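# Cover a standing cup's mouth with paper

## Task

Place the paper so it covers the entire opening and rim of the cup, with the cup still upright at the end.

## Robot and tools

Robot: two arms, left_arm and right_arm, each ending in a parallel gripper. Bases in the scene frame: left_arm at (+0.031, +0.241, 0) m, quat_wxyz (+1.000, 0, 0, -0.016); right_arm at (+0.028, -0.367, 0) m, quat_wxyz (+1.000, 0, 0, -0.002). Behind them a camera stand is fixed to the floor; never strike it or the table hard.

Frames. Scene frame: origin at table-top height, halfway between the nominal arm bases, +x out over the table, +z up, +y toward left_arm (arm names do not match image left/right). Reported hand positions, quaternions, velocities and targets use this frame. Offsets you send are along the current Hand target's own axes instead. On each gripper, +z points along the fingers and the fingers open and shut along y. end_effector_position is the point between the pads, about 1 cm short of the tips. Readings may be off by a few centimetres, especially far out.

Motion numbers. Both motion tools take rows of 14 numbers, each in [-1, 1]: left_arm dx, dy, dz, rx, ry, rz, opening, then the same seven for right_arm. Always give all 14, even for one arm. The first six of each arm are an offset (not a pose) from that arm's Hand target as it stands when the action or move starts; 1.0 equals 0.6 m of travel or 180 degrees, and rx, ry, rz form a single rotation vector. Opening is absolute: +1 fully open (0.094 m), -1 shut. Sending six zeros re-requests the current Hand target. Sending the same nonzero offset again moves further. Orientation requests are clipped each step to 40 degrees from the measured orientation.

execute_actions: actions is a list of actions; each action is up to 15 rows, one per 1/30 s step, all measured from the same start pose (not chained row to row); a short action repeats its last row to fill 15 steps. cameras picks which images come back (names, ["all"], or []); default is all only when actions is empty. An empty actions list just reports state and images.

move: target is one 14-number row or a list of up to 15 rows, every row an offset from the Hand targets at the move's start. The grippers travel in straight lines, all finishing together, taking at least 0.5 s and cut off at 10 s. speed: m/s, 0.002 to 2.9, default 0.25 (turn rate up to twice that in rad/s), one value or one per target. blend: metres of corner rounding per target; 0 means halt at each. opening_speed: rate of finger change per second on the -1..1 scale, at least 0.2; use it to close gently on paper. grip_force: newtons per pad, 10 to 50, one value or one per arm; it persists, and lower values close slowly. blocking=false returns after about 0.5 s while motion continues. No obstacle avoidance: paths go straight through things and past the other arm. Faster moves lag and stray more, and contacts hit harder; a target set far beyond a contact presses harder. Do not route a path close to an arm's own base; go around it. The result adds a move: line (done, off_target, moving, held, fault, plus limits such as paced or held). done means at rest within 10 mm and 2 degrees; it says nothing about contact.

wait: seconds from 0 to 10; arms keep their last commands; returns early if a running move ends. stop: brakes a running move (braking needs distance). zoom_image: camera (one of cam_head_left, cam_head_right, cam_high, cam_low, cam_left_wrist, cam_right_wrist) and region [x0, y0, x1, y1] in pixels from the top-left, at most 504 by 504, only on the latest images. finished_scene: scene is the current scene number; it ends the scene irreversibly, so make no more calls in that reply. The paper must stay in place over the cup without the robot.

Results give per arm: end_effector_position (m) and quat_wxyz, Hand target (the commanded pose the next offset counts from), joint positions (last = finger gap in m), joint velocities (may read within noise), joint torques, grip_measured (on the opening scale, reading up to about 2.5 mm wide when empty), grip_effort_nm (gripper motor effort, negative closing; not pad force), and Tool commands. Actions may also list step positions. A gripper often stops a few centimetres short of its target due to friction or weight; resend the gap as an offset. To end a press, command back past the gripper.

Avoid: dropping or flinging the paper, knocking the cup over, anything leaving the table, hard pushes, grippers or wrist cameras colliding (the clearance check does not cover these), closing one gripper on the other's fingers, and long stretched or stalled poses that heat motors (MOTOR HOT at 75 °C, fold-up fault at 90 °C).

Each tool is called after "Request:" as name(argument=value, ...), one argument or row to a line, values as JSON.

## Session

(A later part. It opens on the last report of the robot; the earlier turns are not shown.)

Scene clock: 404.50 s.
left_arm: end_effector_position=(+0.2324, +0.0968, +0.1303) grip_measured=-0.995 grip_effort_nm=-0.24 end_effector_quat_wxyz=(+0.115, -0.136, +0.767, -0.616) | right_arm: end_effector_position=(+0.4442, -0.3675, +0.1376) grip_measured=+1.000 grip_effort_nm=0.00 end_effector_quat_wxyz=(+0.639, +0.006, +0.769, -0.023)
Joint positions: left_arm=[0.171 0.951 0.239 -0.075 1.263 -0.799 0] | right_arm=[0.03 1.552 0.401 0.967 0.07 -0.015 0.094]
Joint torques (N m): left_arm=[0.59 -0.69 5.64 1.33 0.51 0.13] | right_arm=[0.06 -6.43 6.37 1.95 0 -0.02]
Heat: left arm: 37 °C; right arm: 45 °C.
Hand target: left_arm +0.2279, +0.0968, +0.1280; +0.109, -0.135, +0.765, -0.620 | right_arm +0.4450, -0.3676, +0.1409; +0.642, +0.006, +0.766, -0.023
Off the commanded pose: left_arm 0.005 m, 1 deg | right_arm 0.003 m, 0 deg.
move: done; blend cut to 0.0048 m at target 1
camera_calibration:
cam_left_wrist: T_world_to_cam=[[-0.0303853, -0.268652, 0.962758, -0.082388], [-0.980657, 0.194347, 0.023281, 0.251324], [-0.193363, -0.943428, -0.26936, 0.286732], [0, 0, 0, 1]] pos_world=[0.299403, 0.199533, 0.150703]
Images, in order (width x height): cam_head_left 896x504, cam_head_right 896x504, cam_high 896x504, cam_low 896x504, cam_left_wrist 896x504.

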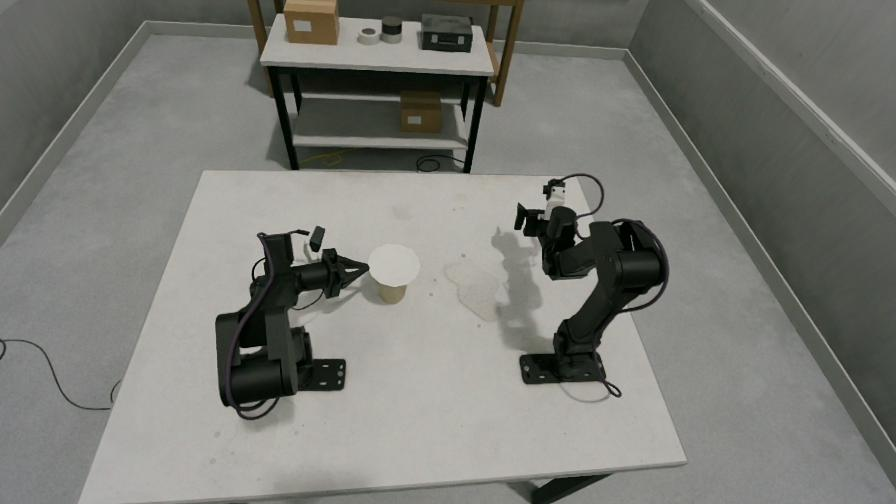

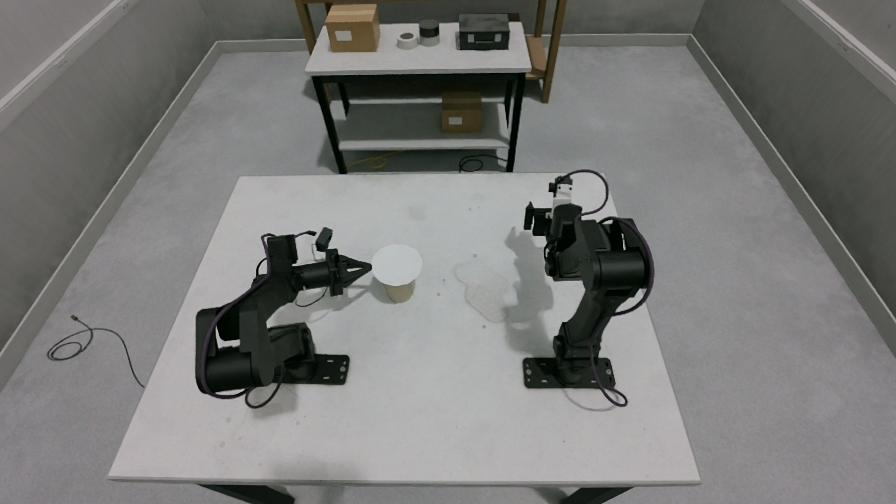

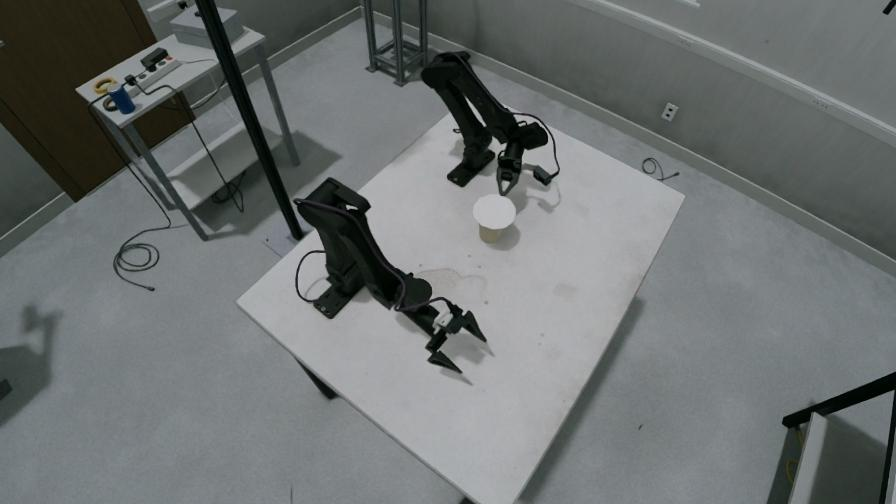

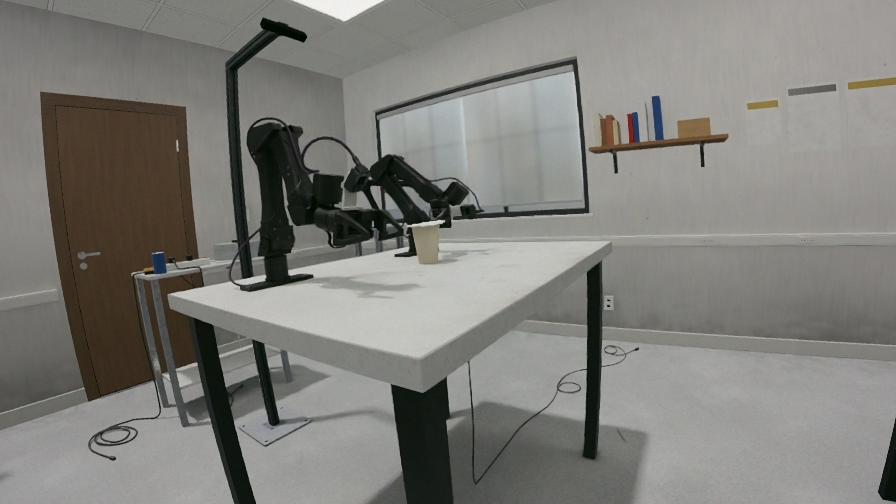

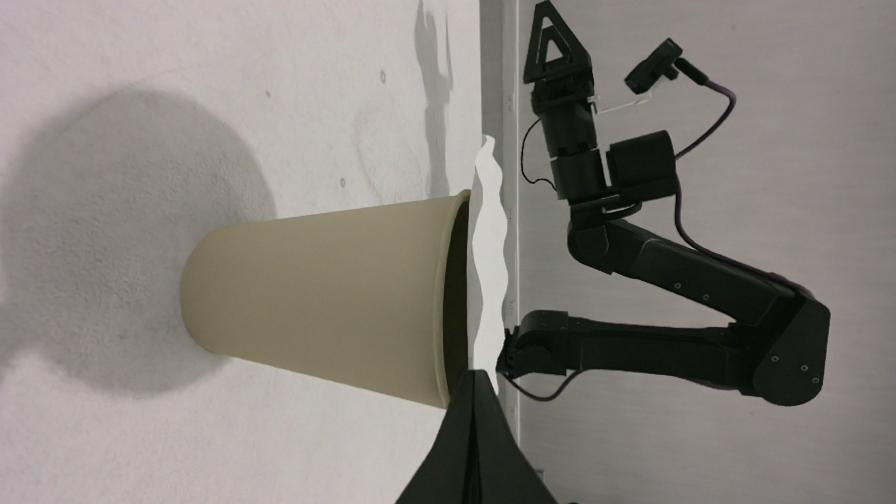

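Request:
move(
  target=[-0.0005, 0.0158, -0.0017, 0, 0, 0, -1, 0, 0, 0, 0, 0, 0, 1],
  speed=0.03,
  cameras=["cam_head_right", "cam_low", "cam_left_wrist", "cam_high"],
)

Request:
zoom_image(
  camera="cam_low",
  region=[370, 160, 490, 270],
)

Request:
zoom_image(
  camera="cam_head_right",
  region=[330, 210, 450, 330],
)

Request:
zoom_image(
  camera="cam_left_wrist",
  region=[350, 100, 650, 420],
)

Scene clock: 414.77 s.
left_arm: end_effector_position=(+0.2321, +0.0999, +0.1215) grip_measured=-0.995 grip_effort_nm=-0.24 end_effector_quat_wxyz=(+0.115, -0.137, +0.768, -0.615) | right_arm: end_effector_position=(+0.4442, -0.3675, +0.1376) grip_measured=+1.000 grip_effort_nm=-0.01 end_effector_quat_wxyz=(+0.639, +0.006, +0.769, -0.023)
Joint positions: left_arm=[0.192 0.997 0.228 -0.075 1.276 -0.741 0] | right_arm=[0.03 1.552 0.401 0.967 0.07 -0.015 0.094]
Joint torques (N m): left_arm=[0.59 -0.81 5.07 1.34 0.54 0.15] | right_arm=[0.05 -6.45 6.39 1.96 0.01 -0.02]
Heat: left arm: 36 °C; right arm: 45 °C.
Hand target: left_arm +0.2271, +0.0996, +0.1189; +0.109, -0.135, +0.765, -0.620 | right_arm +0.4450, -0.3676, +0.1409; +0.642, +0.006, +0.766, -0.023
Off the commanded pose: left_arm 0.006 m, 1 deg | right_arm 0.003 m, 0 deg.
move: done
camera_calibration:
cam_left_wrist: T_world_to_cam=[[-0.0280075, -0.270163, 0.962407, -0.073473], [-0.980566, 0.194455, 0.0260505, 0.250302], [-0.194182, -0.942974, -0.270358, 0.287451], [0, 0, 0, 1]] pos_world=[0.299198, 0.202537, 0.141905]
Images, in order (width x height): cam_head_right 896x504, cam_high 896x504, cam_low 896x504, cam_left_wrist 896x504.

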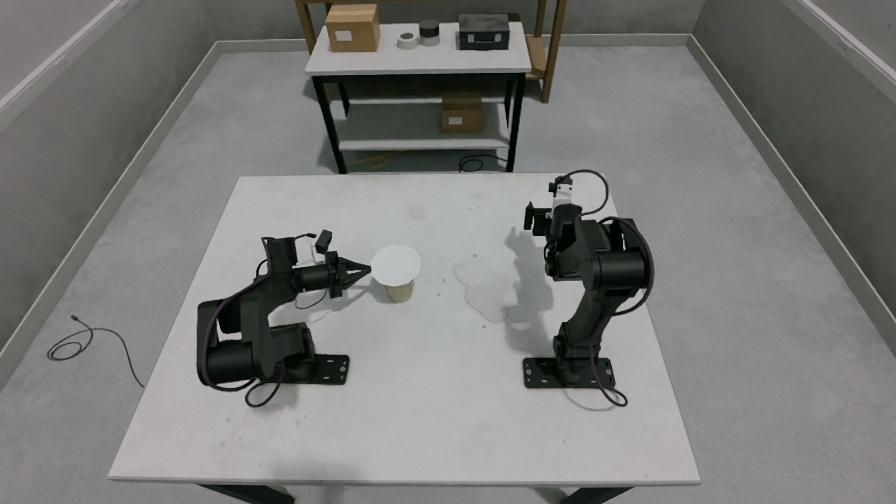

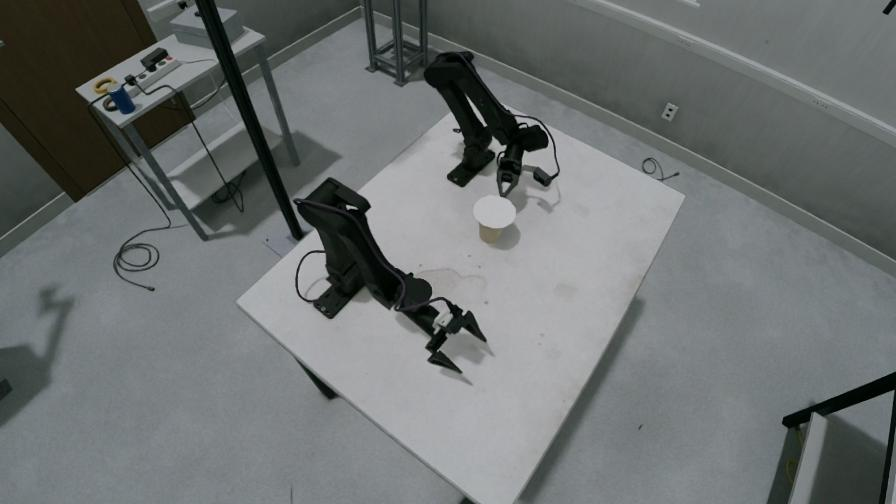

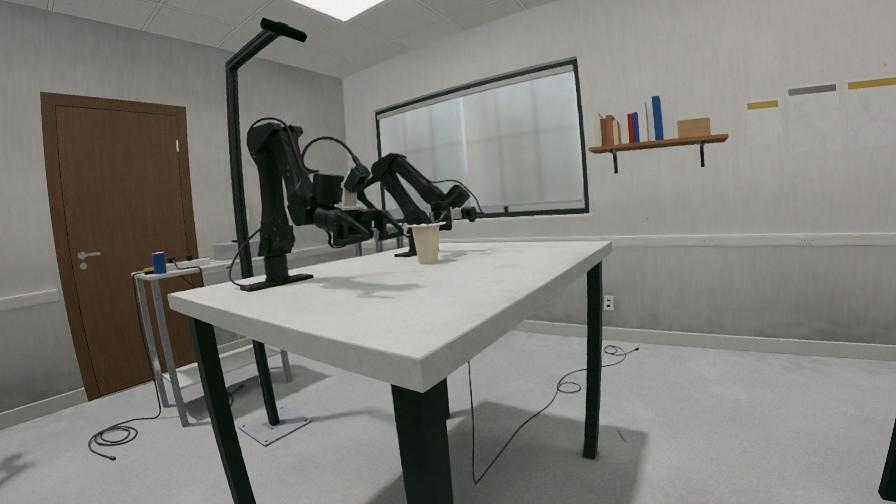

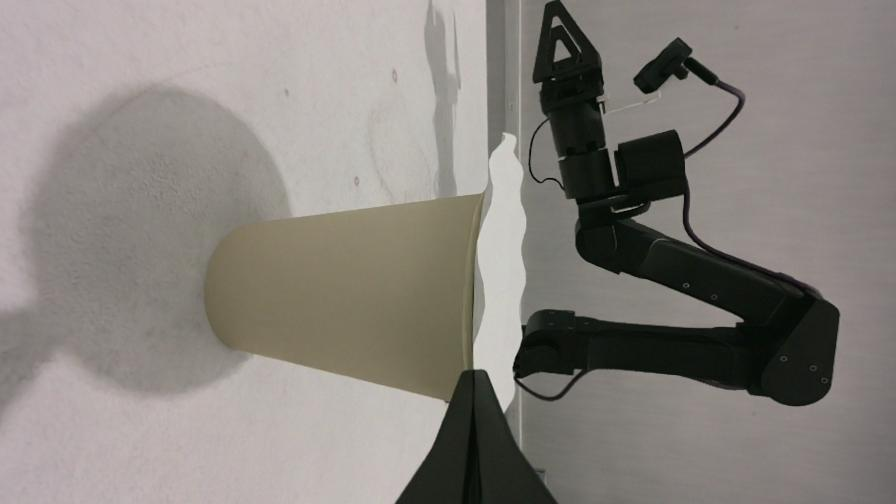

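Scaled by 4.200 from the camera's 896x504 image, which has a finer 1280x720 frame.

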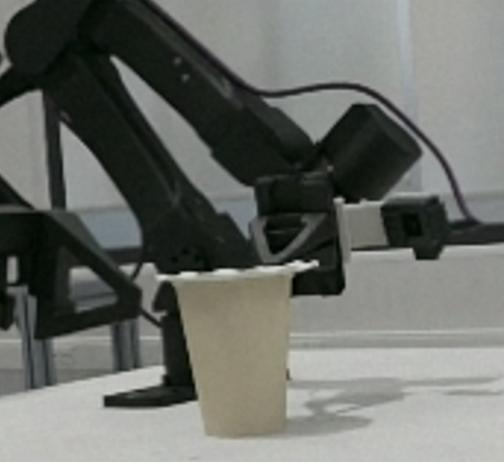

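Scaled by 4.200 from the camera's 896x504 image, which has a finer 1280x720 frame.

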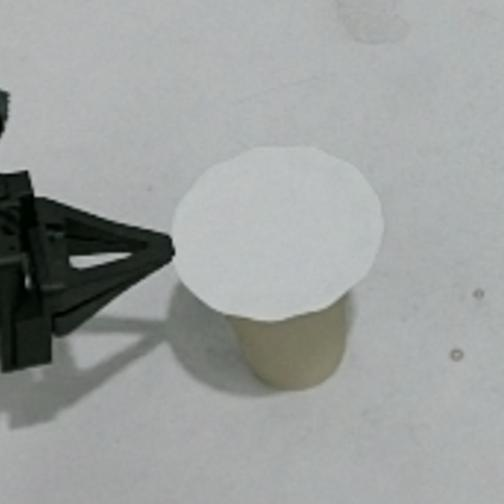

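Scaled by 1.575 from the camera's 896x504 image, which has a finer 1280x720 frame.

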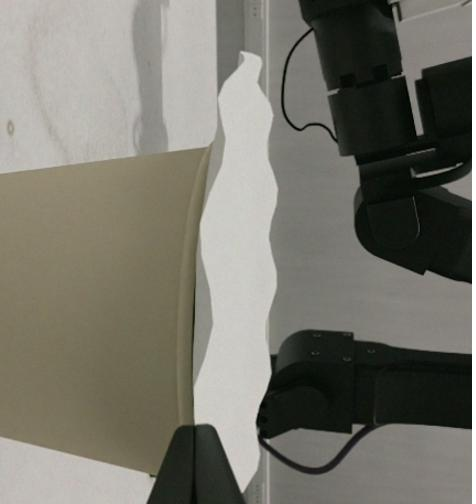

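Request:
move(
  target=[
    [0, 0, 0, 0, 0, 0, -0.6, 0, 0, 0, 0, 0, 0, 1],
    [0, 0, -0.15, 0, 0, 0, -0.6, 0, 0, 0, 0, 0, 0, 1],
  ],
  speed=0.08,
  opening_speed=0.2,
  cameras=["cam_head_left", "cam_head_right", "cam_low", "cam_left_wrist", "cam_high"],
)

Request:
zoom_image(
  camera="cam_low",
  region=[370, 160, 490, 270],
)

Request:
zoom_image(
  camera="cam_head_right",
  region=[330, 210, 450, 330],
)

Request:
zoom_image(
  camera="cam_high",
  region=[440, 140, 570, 260],
)

Scene clock: 425.90 s.
left_arm: end_effector_position=(+0.1936, +0.1760, +0.1315) grip_measured=-0.602 grip_effort_nm=0.13 end_effector_quat_wxyz=(+0.113, -0.166, +0.784, -0.588) | right_arm: end_effector_position=(+0.4442, -0.3675, +0.1376) grip_measured=+1.000 grip_effort_nm=0.00 end_effector_quat_wxyz=(+0.639, +0.006, +0.769, -0.023)
Joint positions: left_arm=[0.803 1.458 0.558 -1.563 1.103 0.928 0.019] | right_arm=[0.03 1.552 0.401 0.967 0.07 -0.015 0.094]
Joint torques (N m): left_arm=[0.05 -2.06 6.8 -1.01 0.31 0.12] | right_arm=[0.06 -6.43 6.38 1.96 0 -0.02]
Heat: left arm: 36 °C; right arm: 45 °C.
Hand target: left_arm +0.1970, +0.1824, +0.1376; +0.109, -0.135, +0.765, -0.620 | right_arm +0.4450, -0.3676, +0.1409; +0.642, +0.006, +0.766, -0.023
Off the commanded pose: left_arm 0.009 m, 6 deg | right_arm 0.003 m, 0 deg.
joint sent to its limit (left arm) — joint 4 (wrist pitch), lower limit. The joint targets are off in orientation, not in position.
move: off_target (left_arm)
camera_calibration:
cam_left_wrist: T_world_to_cam=[[0.0316675, -0.321137, 0.946503, -0.0641071], [-0.985354, 0.148719, 0.0834261, 0.198831], [-0.167554, -0.935282, -0.311725, 0.35345], [0, 0, 0, 1]] pos_world=[0.257172, 0.280418, 0.154269]
Images, in order (width x height): cam_head_left 896x504, cam_head_right 896x504, cam_high 896x504, cam_low 896x504, cam_left_wrist 896x504.

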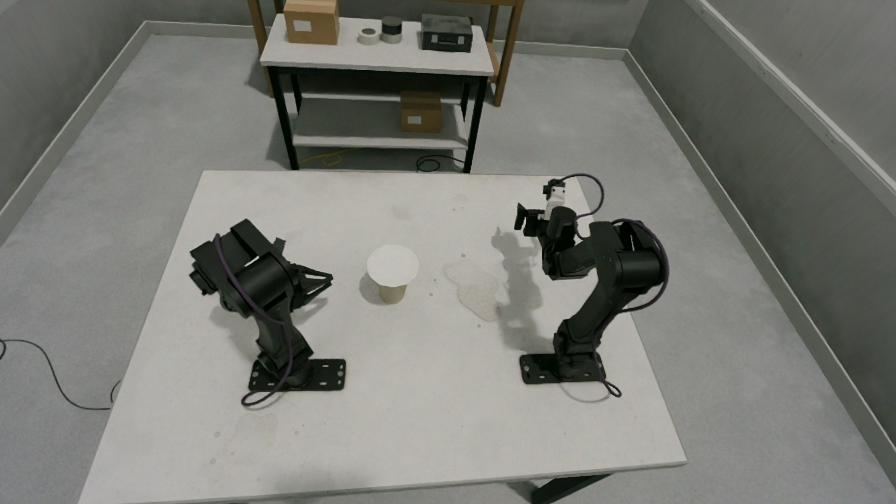

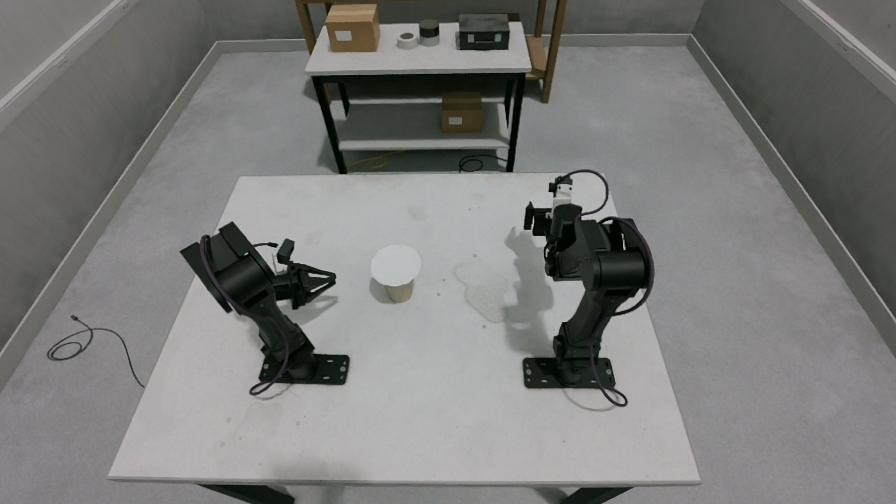

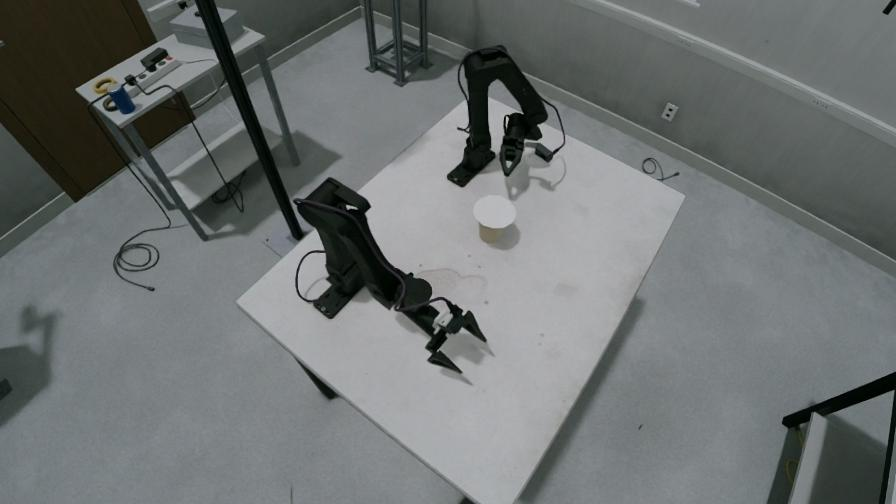

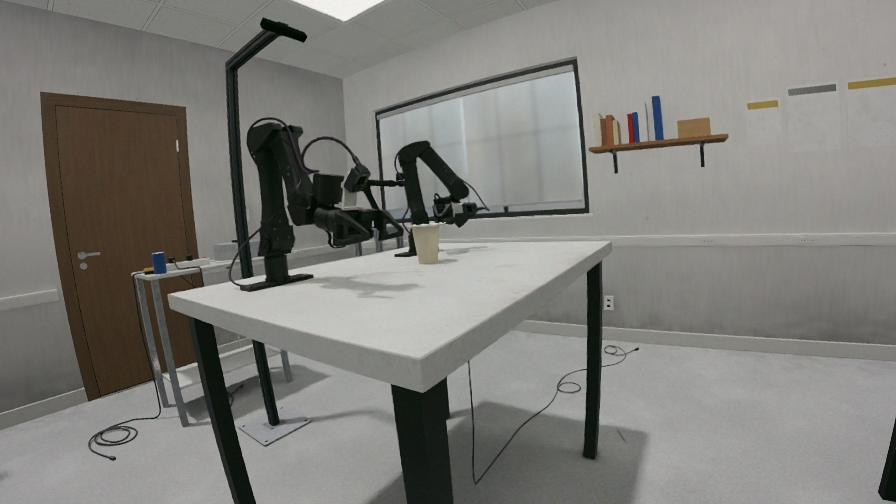

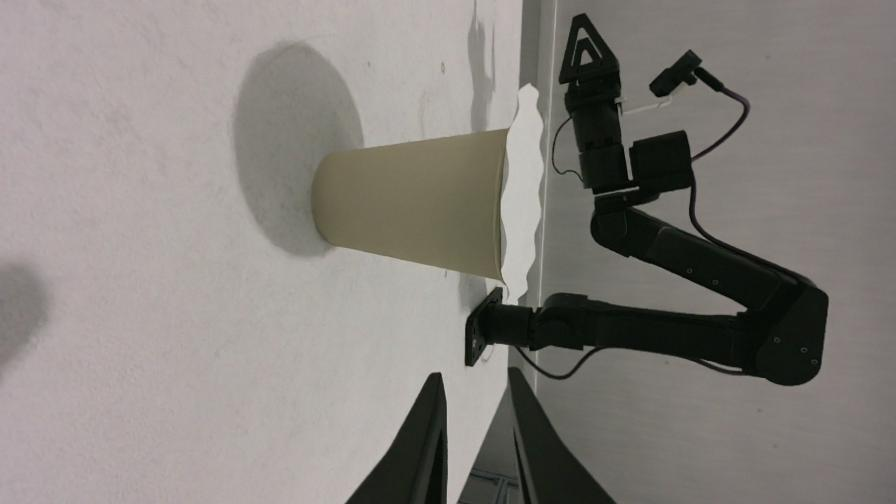

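Scaled by 4.200 from the camera's 896x504 image, which has a finer 1280x720 frame.

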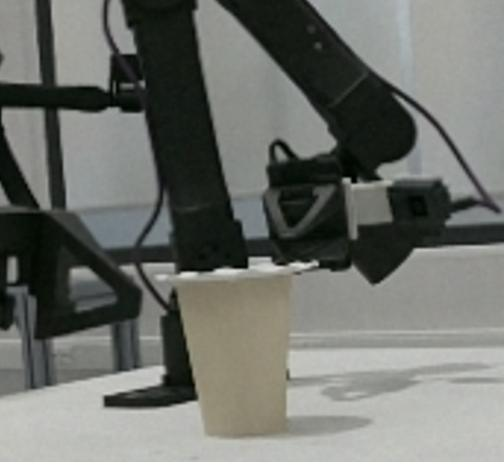

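Scaled by 4.200 from the camera's 896x504 image, which has a finer 1280x720 frame.

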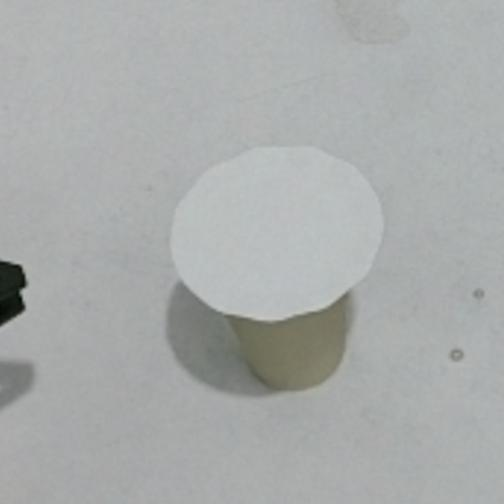

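Scaled by 3.877 from the camera's 896x504 image, which has a finer 1280x720 frame.

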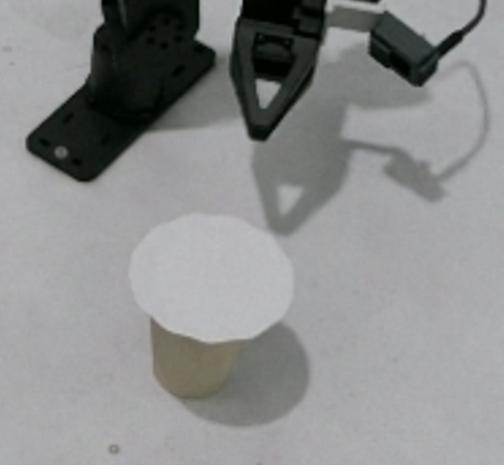

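Request:
finished_scene(
  scene=2,
)

The scene is finished: the task was done.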